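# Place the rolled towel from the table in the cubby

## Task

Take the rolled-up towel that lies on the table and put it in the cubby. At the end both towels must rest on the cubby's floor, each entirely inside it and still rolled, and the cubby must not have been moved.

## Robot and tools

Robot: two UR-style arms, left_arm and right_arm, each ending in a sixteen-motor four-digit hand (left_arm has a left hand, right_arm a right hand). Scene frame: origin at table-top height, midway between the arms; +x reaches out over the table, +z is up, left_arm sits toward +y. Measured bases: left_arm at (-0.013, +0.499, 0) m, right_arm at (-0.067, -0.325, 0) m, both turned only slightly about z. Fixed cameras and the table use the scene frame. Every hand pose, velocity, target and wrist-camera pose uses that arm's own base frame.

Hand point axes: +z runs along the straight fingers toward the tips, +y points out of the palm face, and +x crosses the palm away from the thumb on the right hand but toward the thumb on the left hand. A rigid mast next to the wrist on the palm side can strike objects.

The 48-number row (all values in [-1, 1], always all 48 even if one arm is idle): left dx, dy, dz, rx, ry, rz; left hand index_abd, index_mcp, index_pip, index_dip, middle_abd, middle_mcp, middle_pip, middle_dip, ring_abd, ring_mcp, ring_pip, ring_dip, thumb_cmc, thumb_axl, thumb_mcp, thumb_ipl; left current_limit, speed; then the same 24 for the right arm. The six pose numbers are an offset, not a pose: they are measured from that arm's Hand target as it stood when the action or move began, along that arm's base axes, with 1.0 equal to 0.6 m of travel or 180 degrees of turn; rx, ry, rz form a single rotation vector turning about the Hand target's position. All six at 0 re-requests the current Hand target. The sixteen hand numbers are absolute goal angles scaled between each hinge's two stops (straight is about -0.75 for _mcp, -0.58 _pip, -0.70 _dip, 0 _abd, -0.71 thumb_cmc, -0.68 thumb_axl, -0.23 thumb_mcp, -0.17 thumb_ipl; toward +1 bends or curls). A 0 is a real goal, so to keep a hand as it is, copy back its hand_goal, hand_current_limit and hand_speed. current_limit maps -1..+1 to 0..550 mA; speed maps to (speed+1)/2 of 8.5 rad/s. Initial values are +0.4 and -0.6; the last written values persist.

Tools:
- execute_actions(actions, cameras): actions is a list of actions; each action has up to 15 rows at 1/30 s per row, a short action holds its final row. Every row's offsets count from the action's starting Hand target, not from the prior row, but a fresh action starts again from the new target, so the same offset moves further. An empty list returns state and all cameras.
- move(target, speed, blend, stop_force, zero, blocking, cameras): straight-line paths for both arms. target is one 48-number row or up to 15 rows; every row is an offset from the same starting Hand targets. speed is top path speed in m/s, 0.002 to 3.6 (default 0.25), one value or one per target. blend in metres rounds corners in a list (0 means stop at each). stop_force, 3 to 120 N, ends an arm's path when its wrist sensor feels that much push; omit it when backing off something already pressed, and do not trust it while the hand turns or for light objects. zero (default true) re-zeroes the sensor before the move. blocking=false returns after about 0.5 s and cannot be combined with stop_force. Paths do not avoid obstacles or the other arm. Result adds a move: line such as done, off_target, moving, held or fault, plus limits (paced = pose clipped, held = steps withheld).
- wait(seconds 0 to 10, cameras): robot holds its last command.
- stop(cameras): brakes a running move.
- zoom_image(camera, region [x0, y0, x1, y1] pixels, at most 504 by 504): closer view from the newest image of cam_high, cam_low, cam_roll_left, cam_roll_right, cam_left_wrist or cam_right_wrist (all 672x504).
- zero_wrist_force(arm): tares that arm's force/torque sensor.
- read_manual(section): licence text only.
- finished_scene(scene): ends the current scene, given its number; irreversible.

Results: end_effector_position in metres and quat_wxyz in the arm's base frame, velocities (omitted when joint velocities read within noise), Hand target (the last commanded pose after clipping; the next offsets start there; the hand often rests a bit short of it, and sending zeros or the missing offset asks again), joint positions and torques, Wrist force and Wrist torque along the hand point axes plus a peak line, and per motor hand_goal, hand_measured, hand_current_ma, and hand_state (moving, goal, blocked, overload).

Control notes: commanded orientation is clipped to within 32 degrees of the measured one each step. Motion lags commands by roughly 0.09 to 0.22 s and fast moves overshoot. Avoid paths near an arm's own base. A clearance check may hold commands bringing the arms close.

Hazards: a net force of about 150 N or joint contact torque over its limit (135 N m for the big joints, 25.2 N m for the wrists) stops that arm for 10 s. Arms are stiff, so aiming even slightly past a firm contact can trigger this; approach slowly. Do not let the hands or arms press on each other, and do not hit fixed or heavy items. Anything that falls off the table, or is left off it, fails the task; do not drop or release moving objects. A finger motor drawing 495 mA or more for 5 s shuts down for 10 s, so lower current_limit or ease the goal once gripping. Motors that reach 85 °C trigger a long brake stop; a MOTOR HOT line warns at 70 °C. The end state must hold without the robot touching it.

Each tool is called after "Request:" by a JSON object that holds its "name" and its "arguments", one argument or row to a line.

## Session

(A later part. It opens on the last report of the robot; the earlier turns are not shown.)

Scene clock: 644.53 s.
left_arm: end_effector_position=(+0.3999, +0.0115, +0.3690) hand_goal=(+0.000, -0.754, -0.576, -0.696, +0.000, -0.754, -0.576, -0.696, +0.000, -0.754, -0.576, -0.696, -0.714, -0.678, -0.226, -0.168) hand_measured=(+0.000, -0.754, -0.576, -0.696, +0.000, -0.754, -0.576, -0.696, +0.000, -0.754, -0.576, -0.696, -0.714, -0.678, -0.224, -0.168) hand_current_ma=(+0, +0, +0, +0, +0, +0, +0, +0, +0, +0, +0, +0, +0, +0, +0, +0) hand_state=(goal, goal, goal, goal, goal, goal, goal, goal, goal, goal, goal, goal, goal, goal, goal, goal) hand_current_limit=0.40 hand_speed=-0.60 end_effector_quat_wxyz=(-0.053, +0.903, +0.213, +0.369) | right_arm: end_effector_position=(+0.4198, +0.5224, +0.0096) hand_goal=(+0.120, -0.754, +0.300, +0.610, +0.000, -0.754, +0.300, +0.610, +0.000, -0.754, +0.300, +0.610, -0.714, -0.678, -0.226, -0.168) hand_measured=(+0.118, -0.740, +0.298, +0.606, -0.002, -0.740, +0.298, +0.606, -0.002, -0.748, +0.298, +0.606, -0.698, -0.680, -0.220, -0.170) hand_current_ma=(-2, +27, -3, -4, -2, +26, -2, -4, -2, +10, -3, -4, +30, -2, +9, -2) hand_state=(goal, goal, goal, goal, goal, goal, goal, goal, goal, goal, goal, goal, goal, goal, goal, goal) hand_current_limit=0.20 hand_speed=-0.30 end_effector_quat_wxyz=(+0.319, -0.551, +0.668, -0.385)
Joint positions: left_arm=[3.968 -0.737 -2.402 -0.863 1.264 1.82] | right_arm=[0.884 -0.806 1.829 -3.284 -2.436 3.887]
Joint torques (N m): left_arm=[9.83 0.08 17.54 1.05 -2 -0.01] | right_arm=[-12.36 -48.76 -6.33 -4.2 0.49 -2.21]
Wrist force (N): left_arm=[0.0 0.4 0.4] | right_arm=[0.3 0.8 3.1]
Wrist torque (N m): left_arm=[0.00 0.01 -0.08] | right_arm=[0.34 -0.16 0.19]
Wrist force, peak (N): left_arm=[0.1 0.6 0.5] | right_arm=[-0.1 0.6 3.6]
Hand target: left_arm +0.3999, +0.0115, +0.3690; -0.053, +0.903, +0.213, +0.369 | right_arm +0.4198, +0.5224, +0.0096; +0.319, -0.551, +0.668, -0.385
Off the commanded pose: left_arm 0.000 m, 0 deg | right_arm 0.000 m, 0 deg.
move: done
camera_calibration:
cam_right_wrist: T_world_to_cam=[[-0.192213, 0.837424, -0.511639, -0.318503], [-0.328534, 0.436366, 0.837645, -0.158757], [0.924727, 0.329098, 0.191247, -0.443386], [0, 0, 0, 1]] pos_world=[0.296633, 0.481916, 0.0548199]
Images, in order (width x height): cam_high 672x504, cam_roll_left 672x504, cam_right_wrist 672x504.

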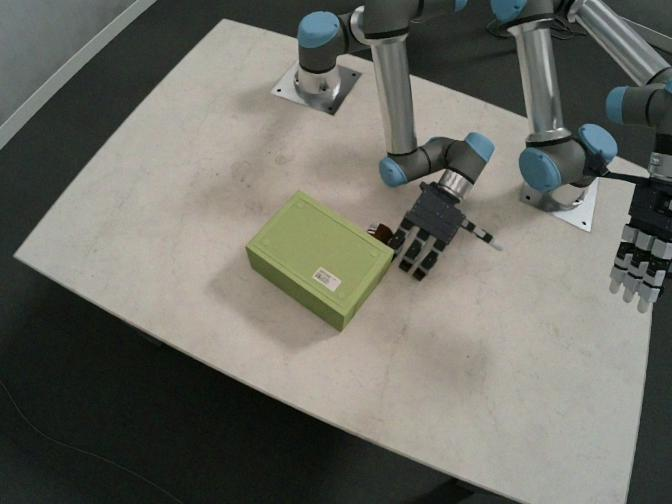

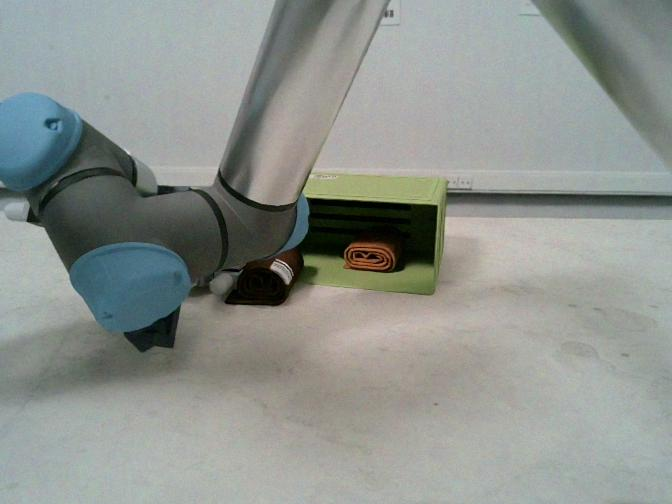

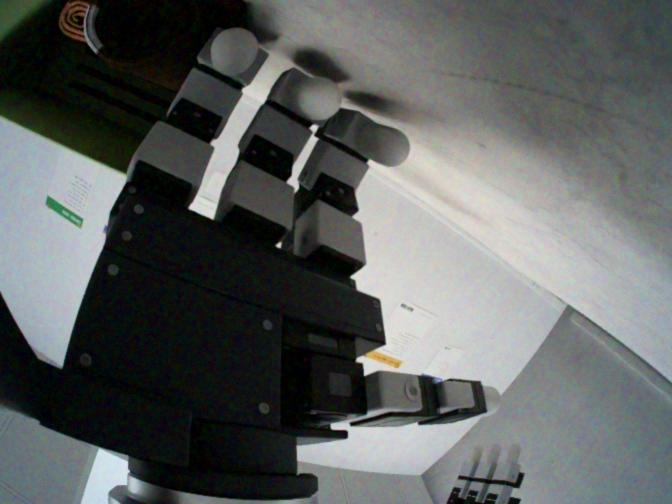

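Request:
{"name": "move", "arguments": {
  "target": [
    [0,0,0,0,0,0,0,-0.754,-0.576,-0.696,0,-0.754,-0.576,-0.696,0,-0.754,-0.576,-0.696,-0.714,-0.678,-0.226,-0.168,0.4,-0.6,0,0.02,0,0,0,0,0.12,-0.753,0.3,0.61,0,-0.753,0.3,0.61,0,-0.753,0.3,0.61,-0.714,-0.678,-0.226,-0.168,0.2,-0.3],
    [0,0,0,0,0,0,0,-0.754,-0.576,-0.696,0,-0.754,-0.576,-0.696,0,-0.754,-0.576,-0.696,-0.714,-0.678,-0.226,-0.168,0.4,-0.6,0,0.02,0.3173,0,0,0,0.12,-0.753,0.3,0.61,0,-0.753,0.3,0.61,0,-0.753,0.3,0.61,-0.714,-0.678,-0.226,-0.168,0.2,-0.3],
    [0,0,0,0,0,0,0,-0.754,-0.576,-0.696,0,-0.754,-0.576,-0.696,0,-0.754,-0.576,-0.696,-0.714,-0.678,-0.226,-0.168,0.4,-0.6,0.0493,-0.2637,0.3173,0.0867,0.037,-0.4992,0,-0.9,0.21,0.09,0,-0.9,0.21,0.09,0,-0.95,0.21,0.09,0.65,-0.678,-0.11,-0.168,0.1,-0.3],
    [0,0,0,0,0,0,0,-0.754,-0.576,-0.696,0,-0.754,-0.576,-0.696,0,-0.754,-0.576,-0.696,-0.714,-0.678,-0.226,-0.168,0.4,-0.6,0.0493,-0.2637,0.1,0.0867,0.037,-0.4992,0,-0.9,0.21,0.09,0,-0.9,0.21,0.09,0,-0.95,0.21,0.09,0.65,-0.678,-0.11,-0.168,0.1,-0.3]
  ],
  "speed": [0.05,0.25,0.3,0.15],
  "blend": [0.005,0.03,0,0],
  "cameras": ["cam_roll_left","cam_roll_right","cam_high","cam_right_wrist"]
}}

Request:
{"name": "zoom_image", "arguments": {
  "camera": "cam_roll_left",
  "region": [190, 180, 440, 330]
}}

Scene clock: 672.67 s.
left_arm: end_effector_position=(+0.3999, +0.0115, +0.3690) hand_goal=(+0.000, -0.754, -0.576, -0.696, +0.000, -0.754, -0.576, -0.696, +0.000, -0.754, -0.576, -0.696, -0.714, -0.678, -0.226, -0.168) hand_measured=(+0.000, -0.754, -0.576, -0.696, +0.000, -0.754, -0.576, -0.696, +0.000, -0.754, -0.576, -0.696, -0.714, -0.678, -0.224, -0.168) hand_current_ma=(+0, +0, +0, +0, +0, +0, +0, +0, +0, +0, +0, +0, +0, +0, +0, +0) hand_state=(goal, goal, goal, goal, goal, goal, goal, goal, goal, goal, goal, goal, goal, goal, goal, goal) hand_current_limit=0.40 hand_speed=-0.60 end_effector_quat_wxyz=(-0.053, +0.903, +0.213, +0.369) | right_arm: end_effector_position=(+0.4493, +0.3642, +0.0697) hand_goal=(+0.000, -0.900, +0.210, +0.090, +0.000, -0.900, +0.210, +0.090, +0.000, -0.950, +0.210, +0.090, +0.650, -0.678, -0.110, -0.168) hand_measured=(+0.004, -0.886, +0.212, +0.092, -0.002, -0.886, +0.212, +0.092, -0.002, -0.934, +0.212, +0.092, +0.648, -0.680, -0.110, -0.170) hand_current_ma=(+3, +28, +3, +3, -2, +26, +3, +2, -2, +29, +3, +2, -2, -2, +1, -1) hand_state=(goal, goal, goal, goal, goal, goal, goal, goal, goal, goal, goal, goal, goal, goal, goal, goal) hand_current_limit=0.10 hand_speed=-0.30 end_effector_quat_wxyz=(-0.016, +0.104, +0.918, -0.383)
Joint positions: left_arm=[3.968 -0.737 -2.402 -0.863 1.264 1.82] | right_arm=[0.614 -1.073 1.574 -1.463 -2.105 5.723]
Joint torques (N m): left_arm=[9.18 -0.69 17.84 1.04 -1.97 -0.02] | right_arm=[6.08 -30.05 -12.33 -2.68 -2.48 -2.17]
Wrist force (N): left_arm=[0.0 0.5 0.3] | right_arm=[0.0 0.9 3.0]
Wrist torque (N m): left_arm=[0.03 0.00 -0.08] | right_arm=[0.28 -0.16 0.15]
Wrist force, peak (N): left_arm=[0.1 0.6 0.5] | right_arm=[-0.4 2.5 3.7]
Hand target: left_arm +0.3999, +0.0115, +0.3690; -0.053, +0.903, +0.213, +0.369 | right_arm +0.4493, +0.3642, +0.0696; -0.016, +0.104, +0.918, -0.383
Off the commanded pose: left_arm 0.000 m, 0 deg | right_arm 0.000 m, 0 deg.
move: done
camera_calibration:
cam_right_wrist: T_world_to_cam=[[0.883135, 0.294595, -0.365084, -0.445264], [0.349631, 0.105547, 0.930923, -0.321067], [0.312779, -0.949775, -0.00978721, 0.324646], [0, 0, 0, 1]] pos_world=[0.40394, 0.473401, 0.139508]
Images, in order (width x height): cam_high 672x504, cam_roll_left 672x504, cam_roll_right 672x504, cam_right_wrist 672x504.

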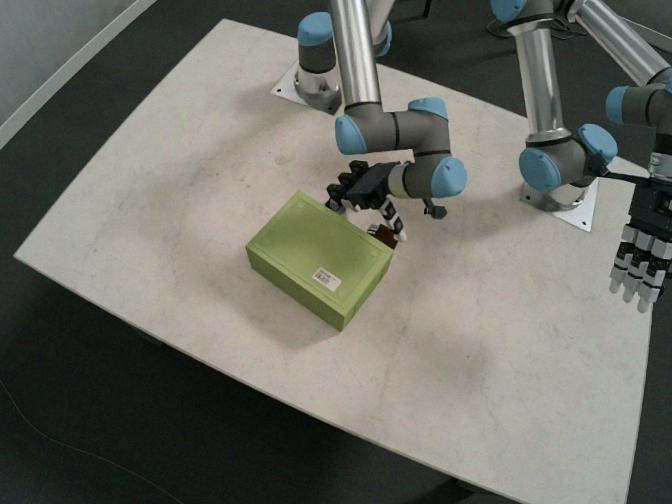

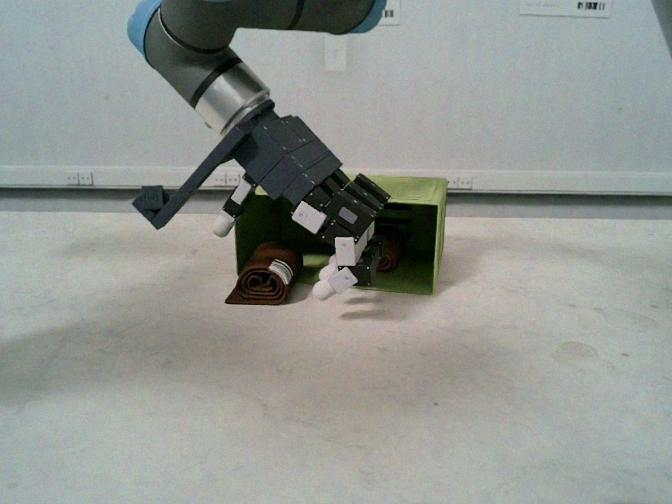

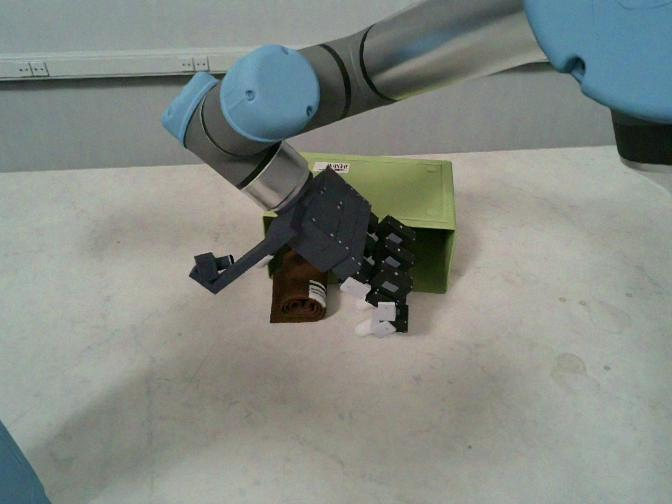

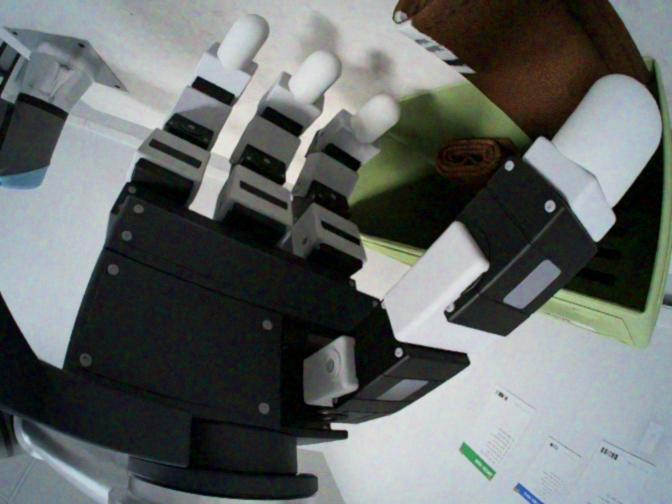

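Scaled by 2.016 from the camera's 672x504 image, which has a finer 960x720 frame.

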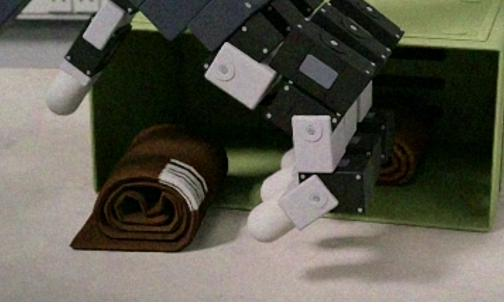

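Request:
{"name": "move", "arguments": {
  "target": [
    [0,0,0,0,0,0,0,-0.754,-0.576,-0.696,0,-0.754,-0.576,-0.696,0,-0.754,-0.576,-0.696,-0.714,-0.678,-0.226,-0.168,0.4,-0.6,0,0,-0.051,0,0,0,0,-0.9,0.21,0.09,0,-0.9,0.21,0.09,0,-0.95,0.21,0.09,0.65,-0.678,-0.11,-0.168,0.1,-0.6],
    [0,0,0,0,0,0,0,-0.754,-0.576,-0.696,0,-0.754,-0.576,-0.696,0,-0.754,-0.576,-0.696,-0.714,-0.678,-0.226,-0.168,0.4,-0.6,0.0001,0,-0.051,0,0,0,0,-0.4,0.21,0.09,0,-0.4,0.21,0.09,0,-0.95,0.21,0.09,0.65,-0.678,0.15,-0.168,-0.1,-0.72],
    [0,0,0,0,0,0,0,-0.754,-0.576,-0.696,0,-0.754,-0.576,-0.696,0,-0.754,-0.576,-0.696,-0.714,-0.678,-0.226,-0.168,0.4,-0.6,0.0062,0.0326,-0.0393,-0.1364,0.0261,0,0,-0.4,0.21,0.09,0,-0.4,0.21,0.09,0,-0.95,0.21,0.09,0.65,-0.678,0.15,-0.168,-0.1,-0.72]
  ],
  "speed": [0.05,0.04,0.1],
  "cameras": ["cam_roll_left"]
}}

Request:
{"name": "zoom_image", "arguments": {
  "camera": "cam_roll_left",
  "region": [170, 170, 380, 330]
}}

Request:
{"name": "move", "arguments": {
  "target": [
    [0,0,0,0,0,0,0,-0.754,-0.576,-0.696,0,-0.754,-0.576,-0.696,0,-0.754,-0.576,-0.696,-0.714,-0.678,-0.226,-0.168,0.4,-0.6,0,0,0.0001,0,0,0,0,-0.7,0.21,0.09,0,-0.7,0.21,0.09,0,-0.95,0.21,0.09,0.65,-0.678,-0.2,-0.168,0.0,-0.65],
    [0,0,0,0,0,0,0,-0.754,-0.576,-0.696,0,-0.754,-0.576,-0.696,0,-0.754,-0.576,-0.696,-0.714,-0.678,-0.226,-0.168,0.4,-0.6,0,0,0.25,0,0,0,0,-0.7,0.21,0.09,0,-0.7,0.21,0.09,0,-0.95,0.21,0.09,0.65,-0.678,-0.2,-0.168,0.0,-0.65]
  ],
  "speed": [0.1,0.15],
  "cameras": ["cam_roll_left"]
}}

Request:
{"name": "zoom_image", "arguments": {
  "camera": "cam_roll_left",
  "region": [190, 200, 340, 320]
}}

Scene clock: 692.93 s.
left_arm: end_effector_position=(+0.3999, +0.0115, +0.3690) hand_goal=(+0.000, -0.754, -0.576, -0.696, +0.000, -0.754, -0.576, -0.696, +0.000, -0.754, -0.576, -0.696, -0.714, -0.678, -0.226, -0.168) hand_measured=(+0.000, -0.754, -0.576, -0.696, +0.000, -0.754, -0.576, -0.696, +0.000, -0.754, -0.576, -0.696, -0.714, -0.678, -0.224, -0.168) hand_current_ma=(+0, +0, +0, +0, +0, +0, +0, +0, +0, +0, +0, +0, +0, +0, +0, +0) hand_state=(goal, goal, goal, goal, goal, goal, goal, goal, goal, goal, goal, goal, goal, goal, goal, goal) hand_current_limit=0.40 hand_speed=-0.60 end_effector_quat_wxyz=(-0.053, +0.903, +0.213, +0.369) | right_arm: end_effector_position=(+0.4531, +0.3838, +0.0460) hand_goal=(+0.000, -0.400, +0.210, +0.090, +0.000, -0.400, +0.210, +0.090, +0.000, -0.950, +0.210, +0.090, +0.650, -0.678, +0.150, -0.168) hand_measured=(+0.004, -0.420, +0.208, +0.096, +0.000, -0.414, +0.202, +0.092, -0.002, -0.934, +0.212, +0.092, +0.648, -0.680, +0.146, -0.166) hand_current_ma=(+3, -43, -2, +7, +0, -26, -11, +1, -2, +29, +3, +2, -1, -2, -7, +4) hand_state=(goal, blocked, goal, goal, goal, goal, goal, goal, goal, goal, goal, goal, goal, goal, goal, goal) hand_current_limit=-0.10 hand_speed=-0.72 end_effector_quat_wxyz=(-0.031, +0.089, +0.814, -0.573)
Joint positions: left_arm=[3.968 -0.737 -2.402 -0.863 1.264 1.82] | right_arm=[0.715 -0.73 1.131 -0.841 -2.215 6.063]
Joint torques (N m): left_arm=[7.84 0.11 17.64 1.05 -2.41 -0.08] | right_arm=[12.48 -33.58 -25.05 1.39 -1.71 2.21]
Wrist force (N): left_arm=[0.1 0.3 0.3] | right_arm=[0.7 -12.6 0.4]
Wrist torque (N m): left_arm=[-0.01 -0.01 -0.06] | right_arm=[-0.38 -0.19 0.12]
Wrist force, peak (N): left_arm=[0.2 0.6 0.4] | right_arm=[0.4 -12.8 0.2]
Hand target: left_arm +0.3999, +0.0115, +0.3690; -0.053, +0.903, +0.213, +0.369 | right_arm +0.4531, +0.3838, +0.0460; -0.031, +0.089, +0.814, -0.573
Off the commanded pose: left_arm 0.000 m, 0 deg | right_arm 0.000 m, 0 deg.
move: done
Images, in order (width x height): cam_roll_left 672x504.

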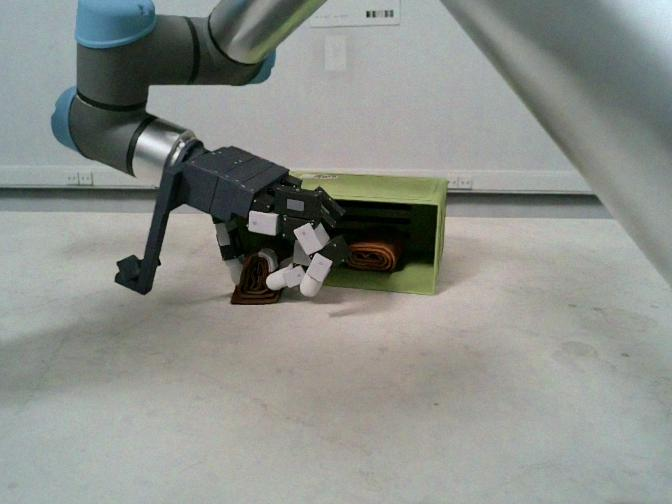

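Scaled by 2.400 from the camera's 672x504 image, which has a finer 960x720 frame.

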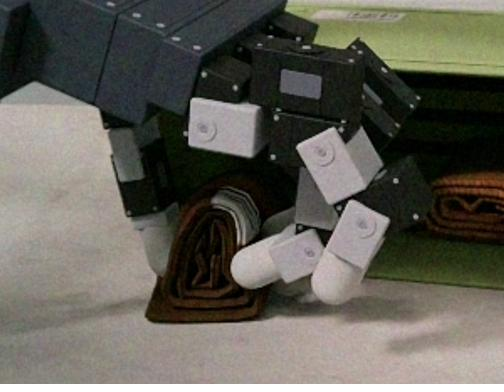

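Scene clock: 695.23 s.
left_arm: end_effector_position=(+0.3999, +0.0115, +0.3690) hand_goal=(+0.000, -0.754, -0.576, -0.696, +0.000, -0.754, -0.576, -0.696, +0.000, -0.754, -0.576, -0.696, -0.714, -0.678, -0.226, -0.168) hand_measured=(+0.000, -0.754, -0.576, -0.696, +0.000, -0.754, -0.576, -0.696, +0.000, -0.754, -0.576, -0.696, -0.714, -0.678, -0.224, -0.168) hand_current_ma=(+0, +0, +0, +0, +0, +0, +0, +0, +0, +0, +0, +0, +0, +0, +0, +0) hand_state=(goal, goal, goal, goal, goal, goal, goal, goal, goal, goal, goal, goal, goal, goal, goal, goal) hand_current_limit=0.40 hand_speed=-0.60 end_effector_quat_wxyz=(-0.053, +0.903, +0.213, +0.369) | right_arm: end_effector_position=(+0.4531, +0.3838, +0.1960) hand_goal=(+0.000, -0.700, +0.210, +0.090, +0.000, -0.700, +0.210, +0.090, +0.000, -0.950, +0.210, +0.090, +0.650, -0.678, -0.200, -0.168) hand_measured=(+0.002, -0.684, +0.208, +0.092, +0.000, -0.684, +0.208, +0.092, -0.002, -0.934, +0.212, +0.092, +0.652, -0.678, -0.196, -0.166) hand_current_ma=(+3, +33, -2, +3, +0, +30, -2, +1, -2, +29, +3, +2, +3, +1, +7, +4) hand_state=(goal, goal, goal, goal, goal, goal, goal, goal, goal, goal, goal, goal, goal, goal, goal, goal) hand_current_limit=0.00 hand_speed=-0.65 end_effector_quat_wxyz=(-0.031, +0.089, +0.814, -0.573)
Joint positions: left_arm=[3.968 -0.737 -2.402 -0.863 1.264 1.82] | right_arm=[0.715 -0.83 0.914 -0.525 -2.215 6.063]
Joint torques (N m): left_arm=[9.57 1.42 17.86 1.01 -2.17 -0.12] | right_arm=[2.41 -37.33 -30.26 1.96 0.96 2.29]
Wrist force (N): left_arm=[-0.1 0.5 0.3] | right_arm=[0.3 0.5 3.4]
Wrist torque (N m): left_arm=[0.03 0.02 -0.09] | right_arm=[0.34 -0.19 0.12]
Wrist force, peak (N): left_arm=[0.0 0.5 0.6] | right_arm=[0.7 -12.3 0.2]
Hand target: left_arm +0.3999, +0.0115, +0.3690; -0.053, +0.903, +0.213, +0.369 | right_arm +0.4531, +0.3838, +0.1960; -0.031, +0.089, +0.814, -0.573
Off the commanded pose: left_arm 0.000 m, 0 deg | right_arm 0.000 m, 0 deg.
move: done
Images, in order (width x height): cam_roll_left 672x504.

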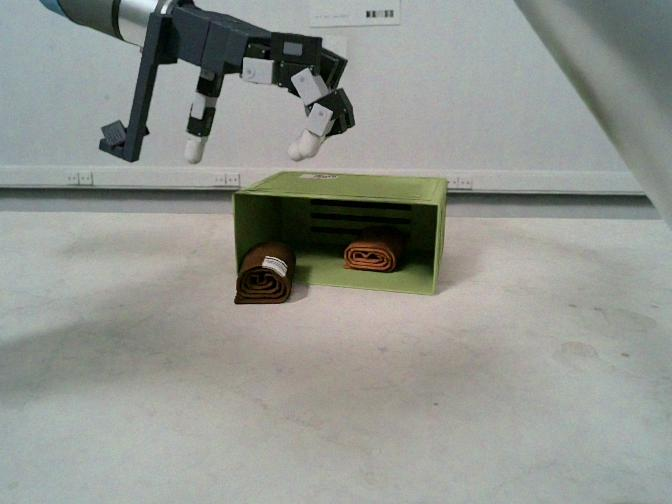

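Scaled by 3.360 from the camera's 672x504 image, which has a finer 960x720 frame.

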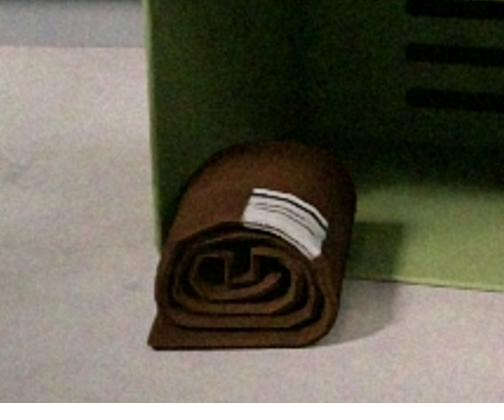

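Request:
{"name": "move", "arguments": {
  "target": [
    [0,0,0,0,0,0,0,-0.754,-0.576,-0.696,0,-0.754,-0.576,-0.696,0,-0.754,-0.576,-0.696,-0.714,-0.678,-0.226,-0.168,0.4,-0.6,-0.2698,0.0702,0,0.0409,0.0495,0.4968,0.12,-0.753,0.3,0.61,-0.12,-0.753,0.3,0.61,0,-0.753,0.88,0.61,-0.714,-0.678,-0.226,-0.168,0.2,-0.3],
    [0,0,0,0,0,0,0,-0.754,-0.576,-0.696,0,-0.754,-0.576,-0.696,0,-0.754,-0.576,-0.696,-0.714,-0.678,-0.226,-0.168,0.4,-0.6,-0.2698,0.0702,-0.2267,0.0409,0.0495,0.4968,0.12,-0.753,0.3,0.61,-0.12,-0.753,0.3,0.61,0,-0.753,0.88,0.61,-0.714,-0.678,-0.226,-0.168,0.2,-0.3],
    [0,0,0,0,0,0,0,-0.754,-0.576,-0.696,0,-0.754,-0.576,-0.696,0,-0.754,-0.576,-0.696,-0.714,-0.678,-0.226,-0.168,0.4,-0.6,-0.2698,0.0702,-0.3083,0.0409,0.0495,0.4968,0.12,-0.753,0.3,0.61,-0.12,-0.753,0.3,0.61,0,-0.753,0.88,0.61,-0.714,-0.678,-0.226,-0.168,0.2,-0.3]
  ],
  "speed": [0.3,0.2,0.05],
  "blend": [0,0.01,0],
  "cameras": ["cam_roll_left","cam_roll_right","cam_high","cam_right_wrist"]
}}

Request:
{"name": "zoom_image", "arguments": {
  "camera": "cam_high",
  "region": [320, 140, 500, 280]
}}

Scene clock: 727.20 s.
left_arm: end_effector_position=(+0.3999, +0.0115, +0.3690) hand_goal=(+0.000, -0.754, -0.576, -0.696, +0.000, -0.754, -0.576, -0.696, +0.000, -0.754, -0.576, -0.696, -0.714, -0.678, -0.226, -0.168) hand_measured=(+0.000, -0.754, -0.576, -0.696, +0.000, -0.754, -0.576, -0.696, +0.000, -0.754, -0.576, -0.696, -0.714, -0.678, -0.224, -0.168) hand_current_ma=(+0, +0, +0, +0, +0, +0, +0, +0, +0, +0, +0, +0, +0, +0, +0, +0) hand_state=(goal, goal, goal, goal, goal, goal, goal, goal, goal, goal, goal, goal, goal, goal, goal, goal) hand_current_limit=0.40 hand_speed=-0.60 end_effector_quat_wxyz=(-0.053, +0.903, +0.213, +0.369) | right_arm: end_effector_position=(+0.2912, +0.4259, +0.0111) hand_goal=(+0.120, -0.754, +0.300, +0.610, -0.120, -0.754, +0.300, +0.610, +0.000, -0.754, +0.880, +0.610, -0.714, -0.678, -0.226, -0.168) hand_measured=(+0.118, -0.740, +0.298, +0.606, -0.118, -0.740, +0.298, +0.606, -0.002, -0.750, +0.876, +0.606, -0.698, -0.678, -0.222, -0.166) hand_current_ma=(-2, +28, -2, -4, +2, +26, -2, -4, -2, +6, -6, -4, +31, +1, +9, +3) hand_state=(goal, goal, goal, goal, goal, goal, goal, goal, goal, goal, goal, goal, goal, goal, goal, goal) hand_current_limit=0.20 hand_speed=-0.30 end_effector_quat_wxyz=(+0.319, -0.550, +0.669, -0.385)
Joint positions: left_arm=[3.968 -0.737 -2.402 -0.863 1.264 1.82] | right_arm=[0.974 -0.988 2.256 -3.438 -2.491 4.004]
Joint torques (N m): left_arm=[8.2 0.52 18.01 1.22 -2.07 -0.37] | right_arm=[-12.28 -20.05 -19.34 -3.71 0.15 -2.45]
Wrist force (N): left_arm=[0.1 0.4 0.4] | right_arm=[0.2 0.7 3.2]
Wrist torque (N m): left_arm=[0.01 0.00 -0.07] | right_arm=[0.31 -0.14 0.16]
Wrist force, peak (N): left_arm=[0.2 0.5 0.6] | right_arm=[0.4 1.4 3.7]
Hand target: left_arm +0.3999, +0.0115, +0.3690; -0.053, +0.903, +0.213, +0.369 | right_arm +0.2912, +0.4259, +0.0110; +0.319, -0.550, +0.669, -0.385
Off the commanded pose: left_arm 0.000 m, 0 deg | right_arm 0.000 m, 0 deg.
move: done
camera_calibration:
cam_right_wrist: T_world_to_cam=[[-0.190599, 0.837917, -0.511435, -0.262346], [-0.327926, 0.436712, 0.837703, -0.160427], [0.925276, 0.327379, 0.191538, -0.292387], [0, 0, 0, 1]] pos_world=[0.167928, 0.385606, 0.0562202]
Images, in order (width x height): cam_high 672x504, cam_roll_left 672x504, cam_roll_right 672x504, cam_right_wrist 672x504.

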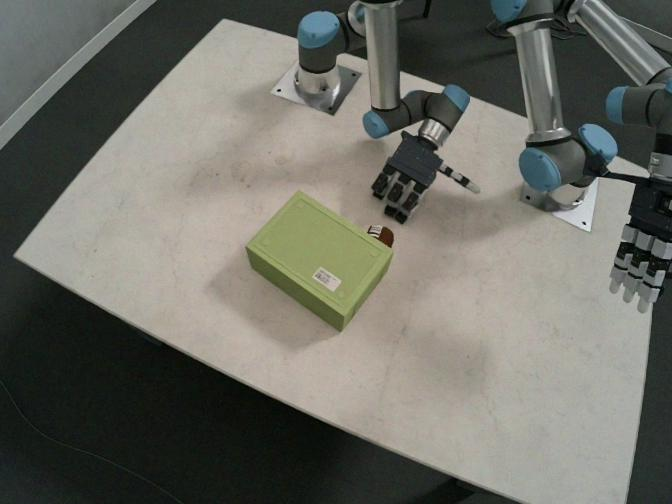

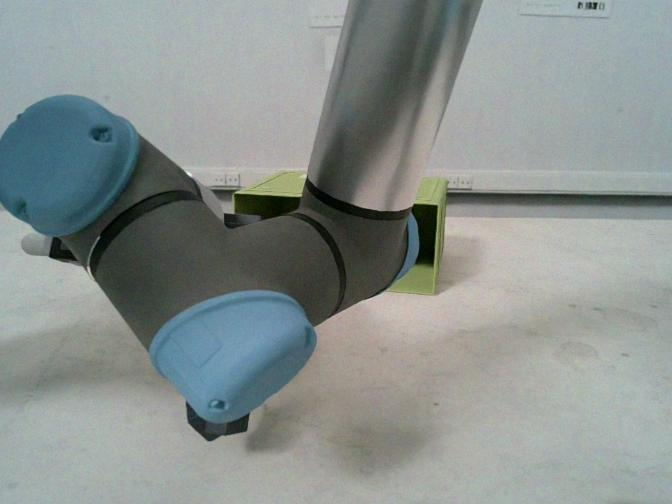

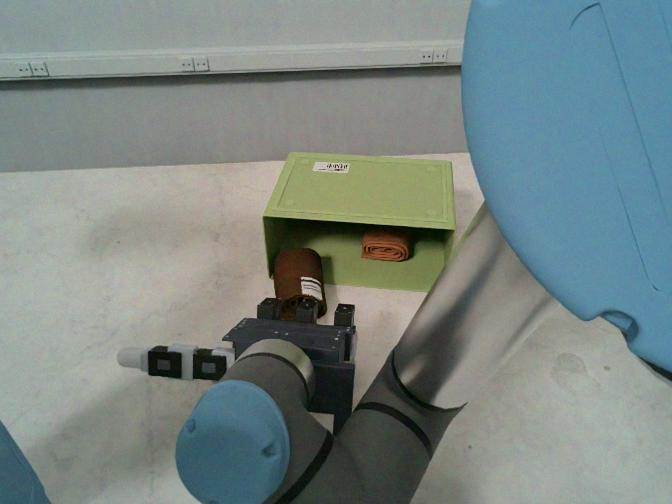

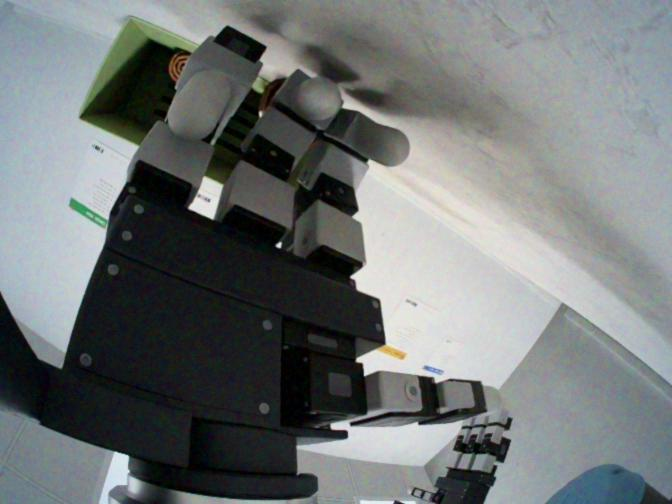

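Scaled by 2.800 from the camera's 672x504 image, which has a finer 960x720 frame.

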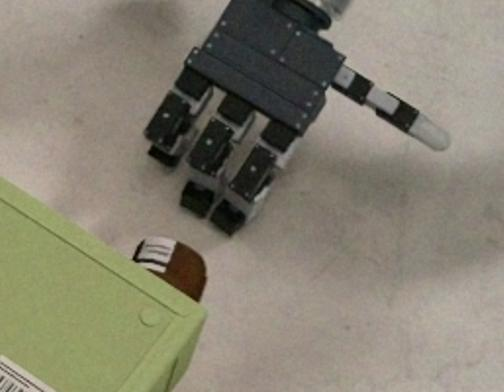

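Request:
{"name": "zoom_image", "arguments": {
  "camera": "cam_roll_right",
  "region": [220, 220, 400, 360]
}}

Scaled by 2.800 from the camera's 672x504 image, which has a finer 960x720 frame.

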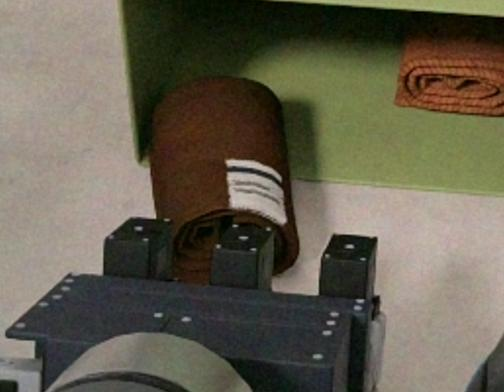

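Request:
{"name": "move", "arguments": {
  "target": [
    [0,0,0,0,0,0,0,-0.754,-0.576,-0.696,0,-0.754,-0.576,-0.696,0,-0.754,-0.576,-0.696,-0.714,-0.678,-0.226,-0.168,0.4,-0.6,-0.0031,-0.0164,0,0,0,0,0.12,-0.753,0.3,0.61,-0.12,-0.753,0.3,0.61,0,-0.753,0.88,0.61,-0.714,-0.678,-0.226,-0.168,0.2,-0.3],
    [0,0,0,0,0,0,0,-0.754,-0.576,-0.696,0,-0.754,-0.576,-0.696,0,-0.754,-0.576,-0.696,-0.714,-0.678,-0.226,-0.168,0.4,-0.6,0.1606,-0.0478,0.0017,0,0,0,0.12,-0.753,0.3,0.61,-0.12,-0.753,0.3,0.61,0,-0.753,0.88,0.61,-0.714,-0.678,-0.226,-0.168,0.2,-0.3]
  ],
  "speed": [0.05,0.06],
  "stop_force": 15,
  "cameras": ["cam_roll_left","cam_roll_right","cam_high"]
}}

Request:
{"name": "zoom_image", "arguments": {
  "camera": "cam_high",
  "region": [320, 140, 500, 280]
}}

Request:
{"name": "zoom_image", "arguments": {
  "camera": "cam_roll_right",
  "region": [220, 220, 400, 360]
}}

Scene clock: 756.73 s.
left_arm: end_effector_position=(+0.3999, +0.0115, +0.3690) hand_goal=(+0.000, -0.754, -0.576, -0.696, +0.000, -0.754, -0.576, -0.696, +0.000, -0.754, -0.576, -0.696, -0.714, -0.678, -0.226, -0.168) hand_measured=(+0.000, -0.754, -0.576, -0.696, +0.000, -0.754, -0.576, -0.696, +0.000, -0.754, -0.576, -0.696, -0.714, -0.678, -0.224, -0.168) hand_current_ma=(+0, +0, +0, +0, +0, +0, +0, +0, +0, +0, +0, +0, +0, +0, +0, +0) hand_state=(goal, goal, goal, goal, goal, goal, goal, goal, goal, goal, goal, goal, goal, goal, goal, goal) hand_current_limit=0.40 hand_speed=-0.60 end_effector_quat_wxyz=(-0.053, +0.903, +0.213, +0.369) | right_arm: end_effector_position=(+0.3875, +0.3972, +0.0120) hand_goal=(+0.120, -0.754, +0.300, +0.610, -0.120, -0.754, +0.300, +0.610, +0.000, -0.754, +0.880, +0.610, -0.714, -0.678, -0.226, -0.168) hand_measured=(+0.118, -0.740, +0.298, +0.606, -0.118, -0.740, +0.298, +0.606, -0.002, -0.750, +0.876, +0.606, -0.698, -0.678, -0.222, -0.166) hand_current_ma=(-2, +28, -2, -4, +2, +26, -2, -4, -2, +6, -6, -4, +31, +1, +9, +3) hand_state=(goal, goal, goal, goal, goal, goal, goal, goal, goal, goal, goal, goal, goal, goal, goal, goal) hand_current_limit=0.20 hand_speed=-0.30 end_effector_quat_wxyz=(+0.319, -0.550, +0.669, -0.385)
Joint positions: left_arm=[3.968 -0.737 -2.402 -0.863 1.264 1.82] | right_arm=[0.764 -0.929 2.187 -3.614 -2.356 3.758]
Joint torques (N m): left_arm=[8.28 0.01 17.47 1.03 -1.96 -0.31] | right_arm=[-13.13 -23.02 -18.84 -3.92 0.59 -2.06]
Wrist force (N): left_arm=[0.1 0.4 0.4] | right_arm=[0.0 1.3 2.9]
Wrist torque (N m): left_arm=[0.00 -0.02 -0.07] | right_arm=[0.41 -0.11 0.15]
Wrist force, peak (N): left_arm=[0.0 0.6 0.6] | right_arm=[0.1 0.9 3.4]
Hand target: left_arm +0.3999, +0.0115, +0.3690; -0.053, +0.903, +0.213, +0.369 | right_arm +0.3875, +0.3972, +0.0120; +0.319, -0.550, +0.669, -0.385
Off the commanded pose: left_arm 0.000 m, 0 deg | right_arm 0.000 m, 0 deg.
move: done
Images, in order (width x height): cam_high 672x504, cam_roll_left 672x504, cam_roll_right 672x504.

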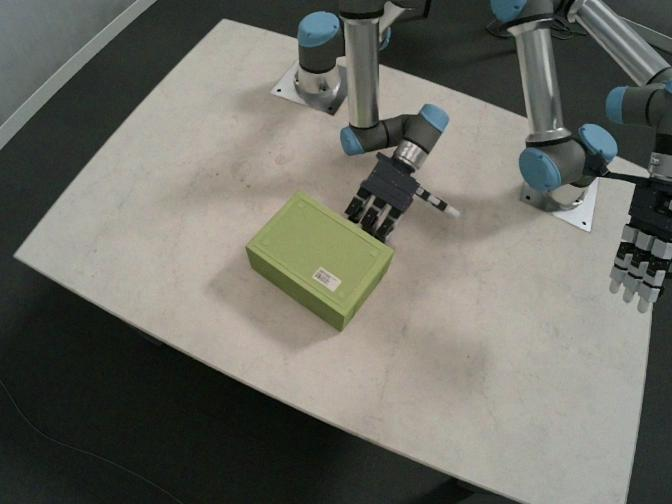

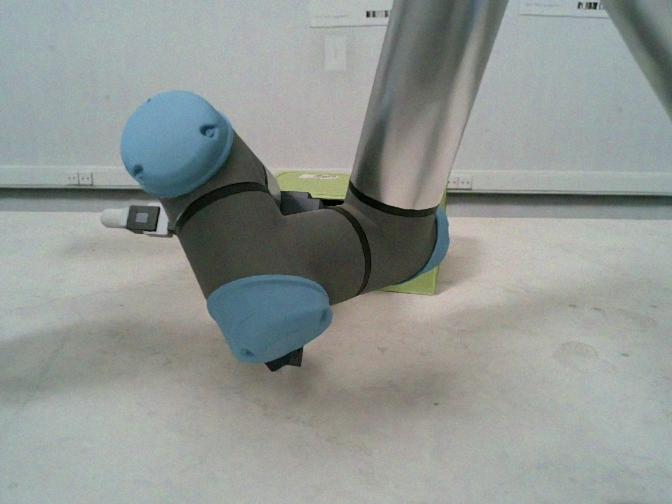

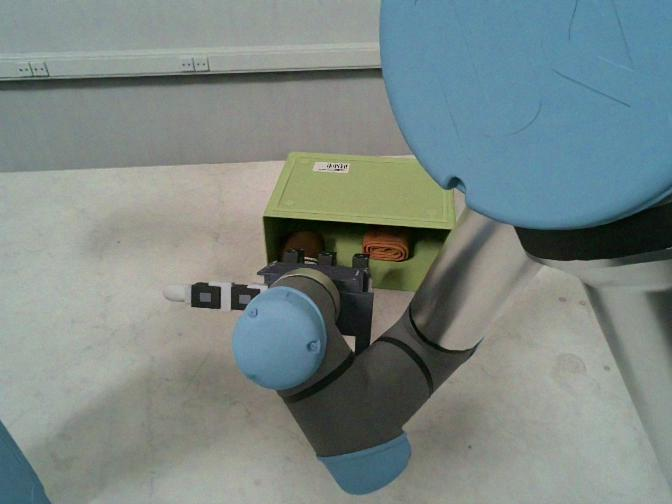

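Scaled by 2.800 from the camera's 672x504 image, which has a finer 960x720 frame.

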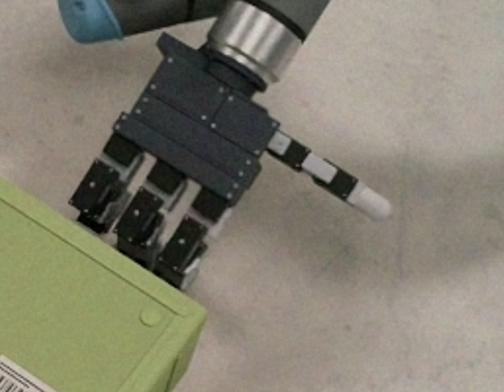

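Scaled by 2.800 from the camera's 672x504 image, which has a finer 960x720 frame.

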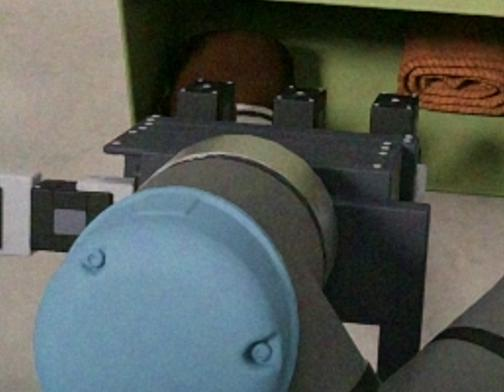

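Request:
{"name": "move", "arguments": {
  "target": [0,0,0,0,0,0,0,-0.754,-0.576,-0.696,0,-0.754,-0.576,-0.696,0,-0.754,-0.576,-0.696,-0.714,-0.678,-0.226,-0.168,0.4,-0.6,0.0572,-0.0025,0,0,0,0,0.12,-0.753,0.3,0.61,-0.12,-0.753,0.3,0.61,0,-0.753,0.88,0.61,-0.714,-0.678,-0.226,-0.168,0.2,-0.3],
  "speed": 0.05,
  "stop_force": 15,
  "cameras": ["cam_roll_left","cam_roll_right","cam_high"]
}}

Request:
{"name": "zoom_image", "arguments": {
  "camera": "cam_high",
  "region": [320, 140, 500, 280]
}}

Request:
{"name": "zoom_image", "arguments": {
  "camera": "cam_roll_right",
  "region": [220, 220, 400, 360]
}}

Scene clock: 766.27 s.
left_arm: end_effector_position=(+0.3999, +0.0115, +0.3690) hand_goal=(+0.000, -0.754, -0.576, -0.696, +0.000, -0.754, -0.576, -0.696, +0.000, -0.754, -0.576, -0.696, -0.714, -0.678, -0.226, -0.168) hand_measured=(+0.000, -0.754, -0.576, -0.696, +0.000, -0.754, -0.576, -0.696, +0.000, -0.754, -0.576, -0.696, -0.714, -0.678, -0.224, -0.168) hand_current_ma=(+0, +0, +0, +0, +0, +0, +0, +0, +0, +0, +0, +0, +0, +0, +0, +0) hand_state=(goal, goal, goal, goal, goal, goal, goal, goal, goal, goal, goal, goal, goal, goal, goal, goal) hand_current_limit=0.40 hand_speed=-0.60 end_effector_quat_wxyz=(-0.053, +0.903, +0.213, +0.369) | right_arm: end_effector_position=(+0.4219, +0.3957, +0.0120) hand_goal=(+0.120, -0.754, +0.300, +0.610, -0.120, -0.754, +0.300, +0.610, +0.000, -0.754, +0.880, +0.610, -0.714, -0.678, -0.226, -0.168) hand_measured=(+0.118, -0.740, +0.298, +0.606, -0.118, -0.740, +0.298, +0.606, -0.002, -0.750, +0.876, +0.606, -0.698, -0.678, -0.222, -0.166) hand_current_ma=(-2, +28, -2, -4, +2, +26, -2, -4, -2, +6, -6, -4, +31, +1, +9, +3) hand_state=(goal, goal, goal, goal, goal, goal, goal, goal, goal, goal, goal, goal, goal, goal, goal, goal) hand_current_limit=0.20 hand_speed=-0.30 end_effector_quat_wxyz=(+0.319, -0.550, +0.669, -0.385)
Joint positions: left_arm=[3.968 -0.737 -2.402 -0.863 1.264 1.82] | right_arm=[0.711 -0.904 2.131 -3.619 -2.318 3.707]
Joint torques (N m): left_arm=[8.31 -0.52 17.57 0.98 -2.24 -0.43] | right_arm=[-11.83 -25.98 -20.43 -0.84 0.61 -1.96]
Wrist force (N): left_arm=[0.2 0.5 0.5] | right_arm=[0.1 0.5 2.7]
Wrist torque (N m): left_arm=[0.02 -0.01 -0.07] | right_arm=[0.33 -0.11 0.15]
Wrist force, peak (N): left_arm=[0.1 0.7 0.5] | right_arm=[0.0 1.1 3.2]
Hand target: left_arm +0.3999, +0.0115, +0.3690; -0.053, +0.903, +0.213, +0.369 | right_arm +0.4219, +0.3957, +0.0120; +0.319, -0.550, +0.669, -0.385
Off the commanded pose: left_arm 0.000 m, 0 deg | right_arm 0.000 m, 0 deg.
move: done
Images, in order (width x height): cam_high 672x504, cam_roll_left 672x504, cam_roll_right 672x504.

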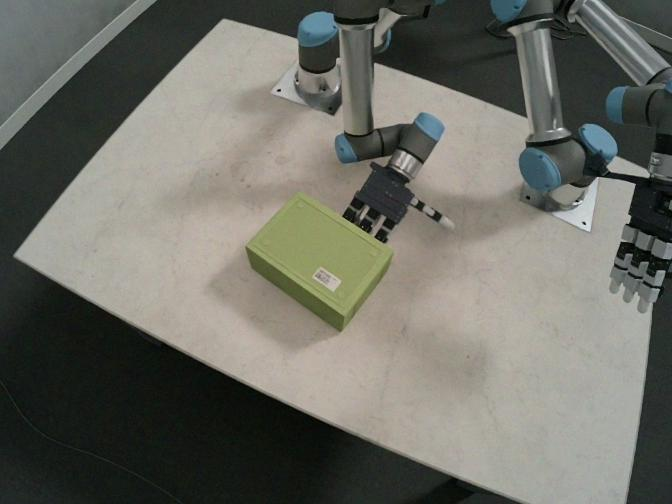

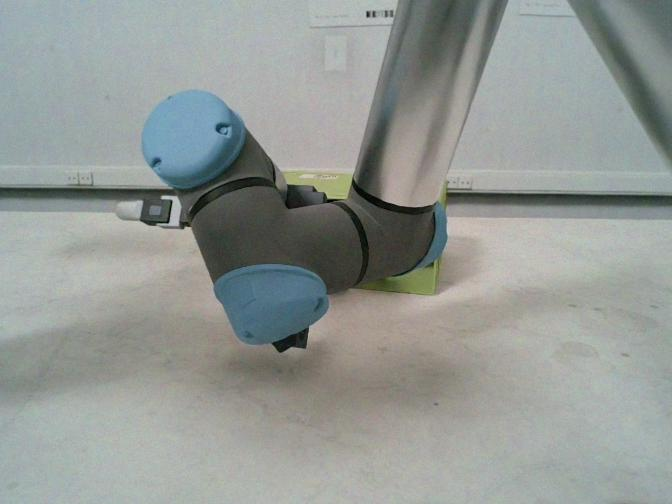

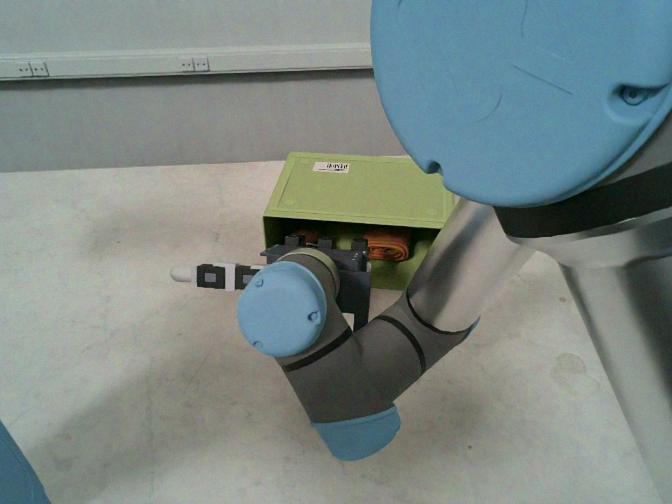

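Scaled by 2.800 from the camera's 672x504 image, which has a finer 960x720 frame.

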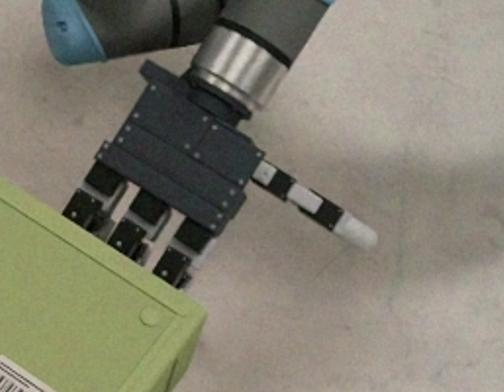

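Scaled by 2.800 from the camera's 672x504 image, which has a finer 960x720 frame.

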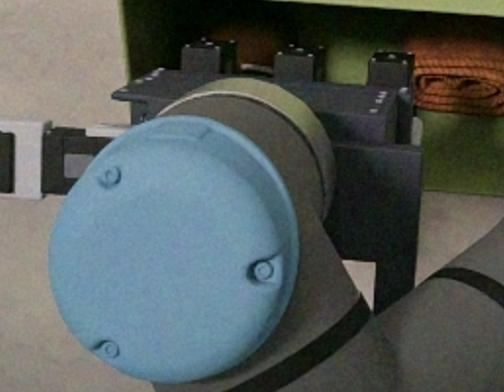

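Request:
{"name": "move", "arguments": {
  "target": [
    [0,0,0,0,0,0,0,-0.754,-0.576,-0.696,0,-0.754,-0.576,-0.696,0,-0.754,-0.576,-0.696,-0.714,-0.678,-0.226,-0.168,0.4,-0.6,0.0164,-0.0031,0,0,0,0,0.12,-0.753,0.3,0.61,-0.12,-0.753,0.3,0.61,0,-0.753,0.88,0.61,-0.714,-0.678,-0.226,-0.168,0.2,-0.3],
    [0,0,0,0,0,0,0,-0.754,-0.576,-0.696,0,-0.754,-0.576,-0.696,0,-0.754,-0.576,-0.696,-0.714,-0.678,-0.226,-0.168,0.4,-0.6,-0.1,0.0192,0,0,0,0,0.12,-0.753,0.3,0.61,-0.12,-0.753,0.3,0.61,0,-0.753,0.88,0.61,-0.714,-0.678,-0.226,-0.168,0.2,-0.3],
    [0,0,0,0,0,0,0,-0.754,-0.576,-0.696,0,-0.754,-0.576,-0.696,0,-0.754,-0.576,-0.696,-0.714,-0.678,-0.226,-0.168,0.4,-0.6,-0.2455,0.047,0.36,0,0,0,0.12,-0.753,0.3,0.61,-0.12,-0.753,0.3,0.61,0,-0.753,0.88,0.61,-0.714,-0.678,-0.226,-0.168,0.2,-0.3]
  ],
  "speed": [0.04,0.15,0.25],
  "blend": [0,0.02,0],
  "cameras": ["cam_roll_left","cam_roll_right","cam_high","cam_right_wrist"]
}}

Request:
{"name": "zoom_image", "arguments": {
  "camera": "cam_roll_left",
  "region": [210, 150, 470, 320]
}}

Scene clock: 780.27 s.
left_arm: end_effector_position=(+0.3999, +0.0115, +0.3690) hand_goal=(+0.000, -0.754, -0.576, -0.696, +0.000, -0.754, -0.576, -0.696, +0.000, -0.754, -0.576, -0.696, -0.714, -0.678, -0.226, -0.168) hand_measured=(+0.000, -0.754, -0.576, -0.696, +0.000, -0.754, -0.576, -0.696, +0.000, -0.754, -0.576, -0.696, -0.714, -0.678, -0.224, -0.168) hand_current_ma=(+0, +0, +0, +0, +0, +0, +0, +0, +0, +0, +0, +0, +0, +0, +0, +0) hand_state=(goal, goal, goal, goal, goal, goal, goal, goal, goal, goal, goal, goal, goal, goal, goal, goal) hand_current_limit=0.40 hand_speed=-0.60 end_effector_quat_wxyz=(-0.053, +0.903, +0.213, +0.369) | right_arm: end_effector_position=(+0.2746, +0.4239, +0.2280) hand_goal=(+0.120, -0.754, +0.300, +0.610, -0.120, -0.754, +0.300, +0.610, +0.000, -0.754, +0.880, +0.610, -0.714, -0.678, -0.226, -0.168) hand_measured=(+0.118, -0.740, +0.298, +0.606, -0.118, -0.740, +0.298, +0.606, -0.002, -0.750, +0.876, +0.606, -0.698, -0.678, -0.222, -0.166) hand_current_ma=(-2, +25, -2, -4, +2, +26, -2, -4, -2, +6, -6, -3, +30, +1, +9, +3) hand_state=(goal, goal, goal, goal, goal, goal, goal, goal, goal, goal, goal, goal, goal, goal, goal, goal) hand_current_limit=0.20 hand_speed=-0.30 end_effector_quat_wxyz=(+0.319, -0.550, +0.668, -0.385)
Joint positions: left_arm=[3.968 -0.737 -2.402 -0.863 1.264 1.82] | right_arm=[1.003 -1.523 2.131 -2.746 -2.507 4.045]
Joint torques (N m): left_arm=[8.01 0.54 17.2 1.08 -2.07 -0.42] | right_arm=[12.61 -27.87 -30.92 -0.36 -3.21 2.33]
Wrist force (N): left_arm=[0.2 0.4 0.4] | right_arm=[0.0 0.9 3.3]
Wrist torque (N m): left_arm=[0.01 -0.02 -0.06] | right_arm=[0.32 -0.11 0.05]
Wrist force, peak (N): left_arm=[0.0 0.5 0.6] | right_arm=[-0.1 -0.2 4.2]
Hand target: left_arm +0.3999, +0.0115, +0.3690; -0.053, +0.903, +0.213, +0.369 | right_arm +0.2746, +0.4239, +0.2280; +0.319, -0.550, +0.669, -0.385
Off the commanded pose: left_arm 0.000 m, 0 deg | right_arm 0.000 m, 0 deg.
move: done
camera_calibration:
cam_right_wrist: T_world_to_cam=[[-0.190592, 0.837956, -0.511375, -0.152936], [-0.328022, 0.43662, 0.837714, -0.346648], [0.925244, 0.327403, 0.191652, -0.317953], [0, 0, 0, 1]] pos_world=[0.151327, 0.383606, 0.27312]
Images, in order (width x height): cam_high 672x504, cam_roll_left 672x504, cam_roll_right 672x504, cam_right_wrist 672x504.

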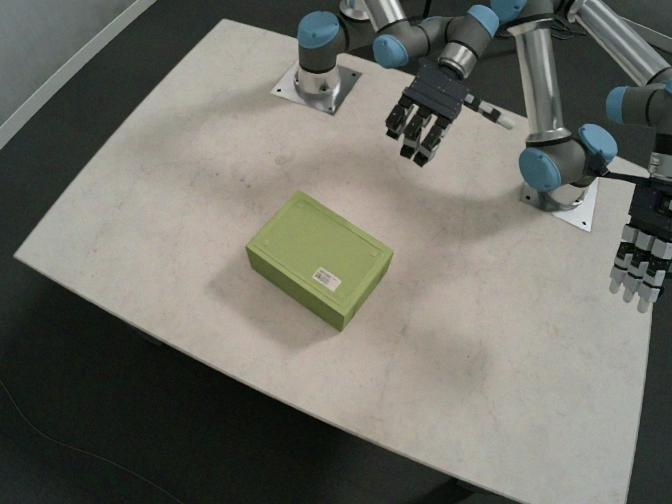

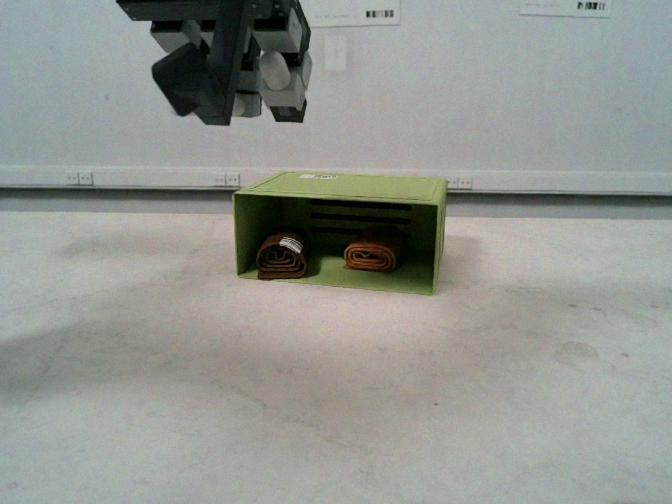

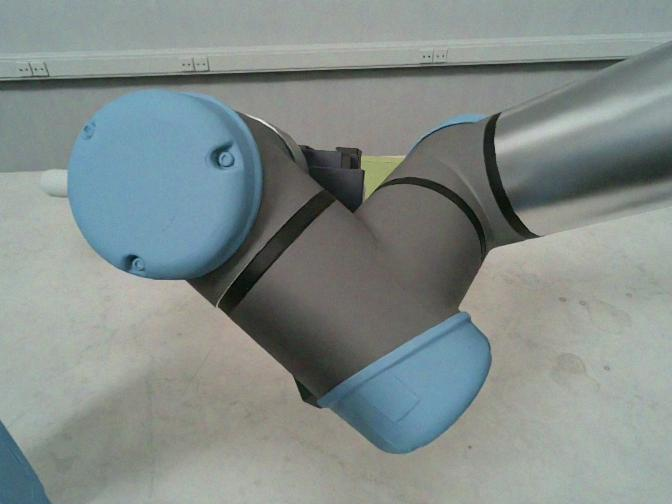

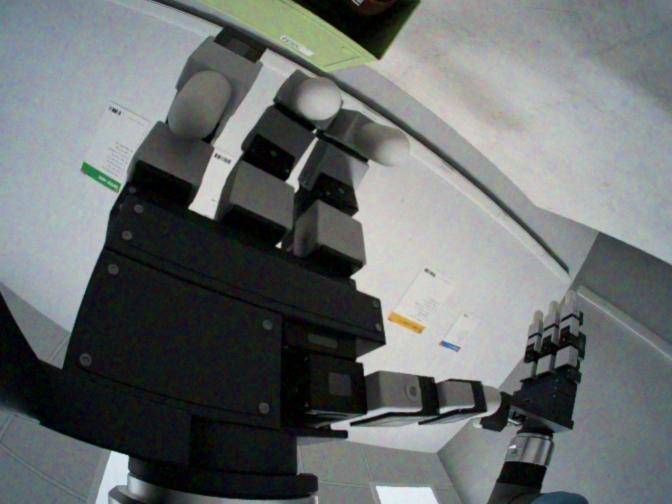

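Scaled by 1.938 from the camera's 672x504 image, which has a finer 960x720 frame.

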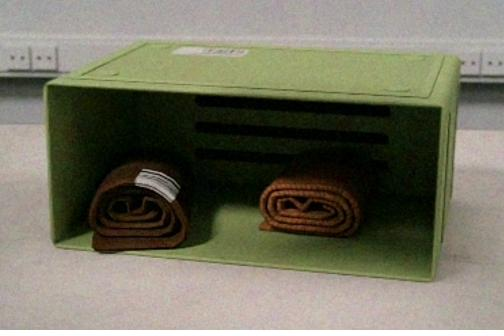

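Request:
{"name": "zoom_image", "arguments": {
  "camera": "cam_roll_left",
  "region": [225, 215, 325, 300]
}}

Scaled by 5.040 from the camera's 672x504 image, which has a finer 960x720 frame.

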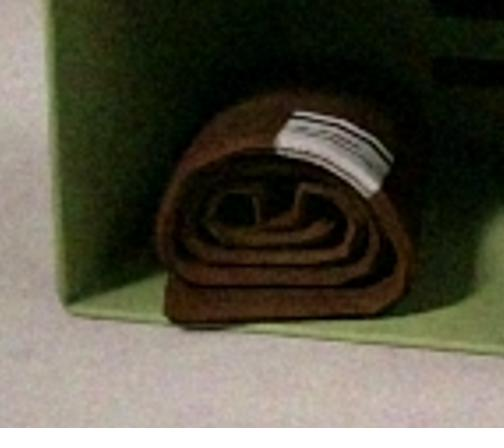

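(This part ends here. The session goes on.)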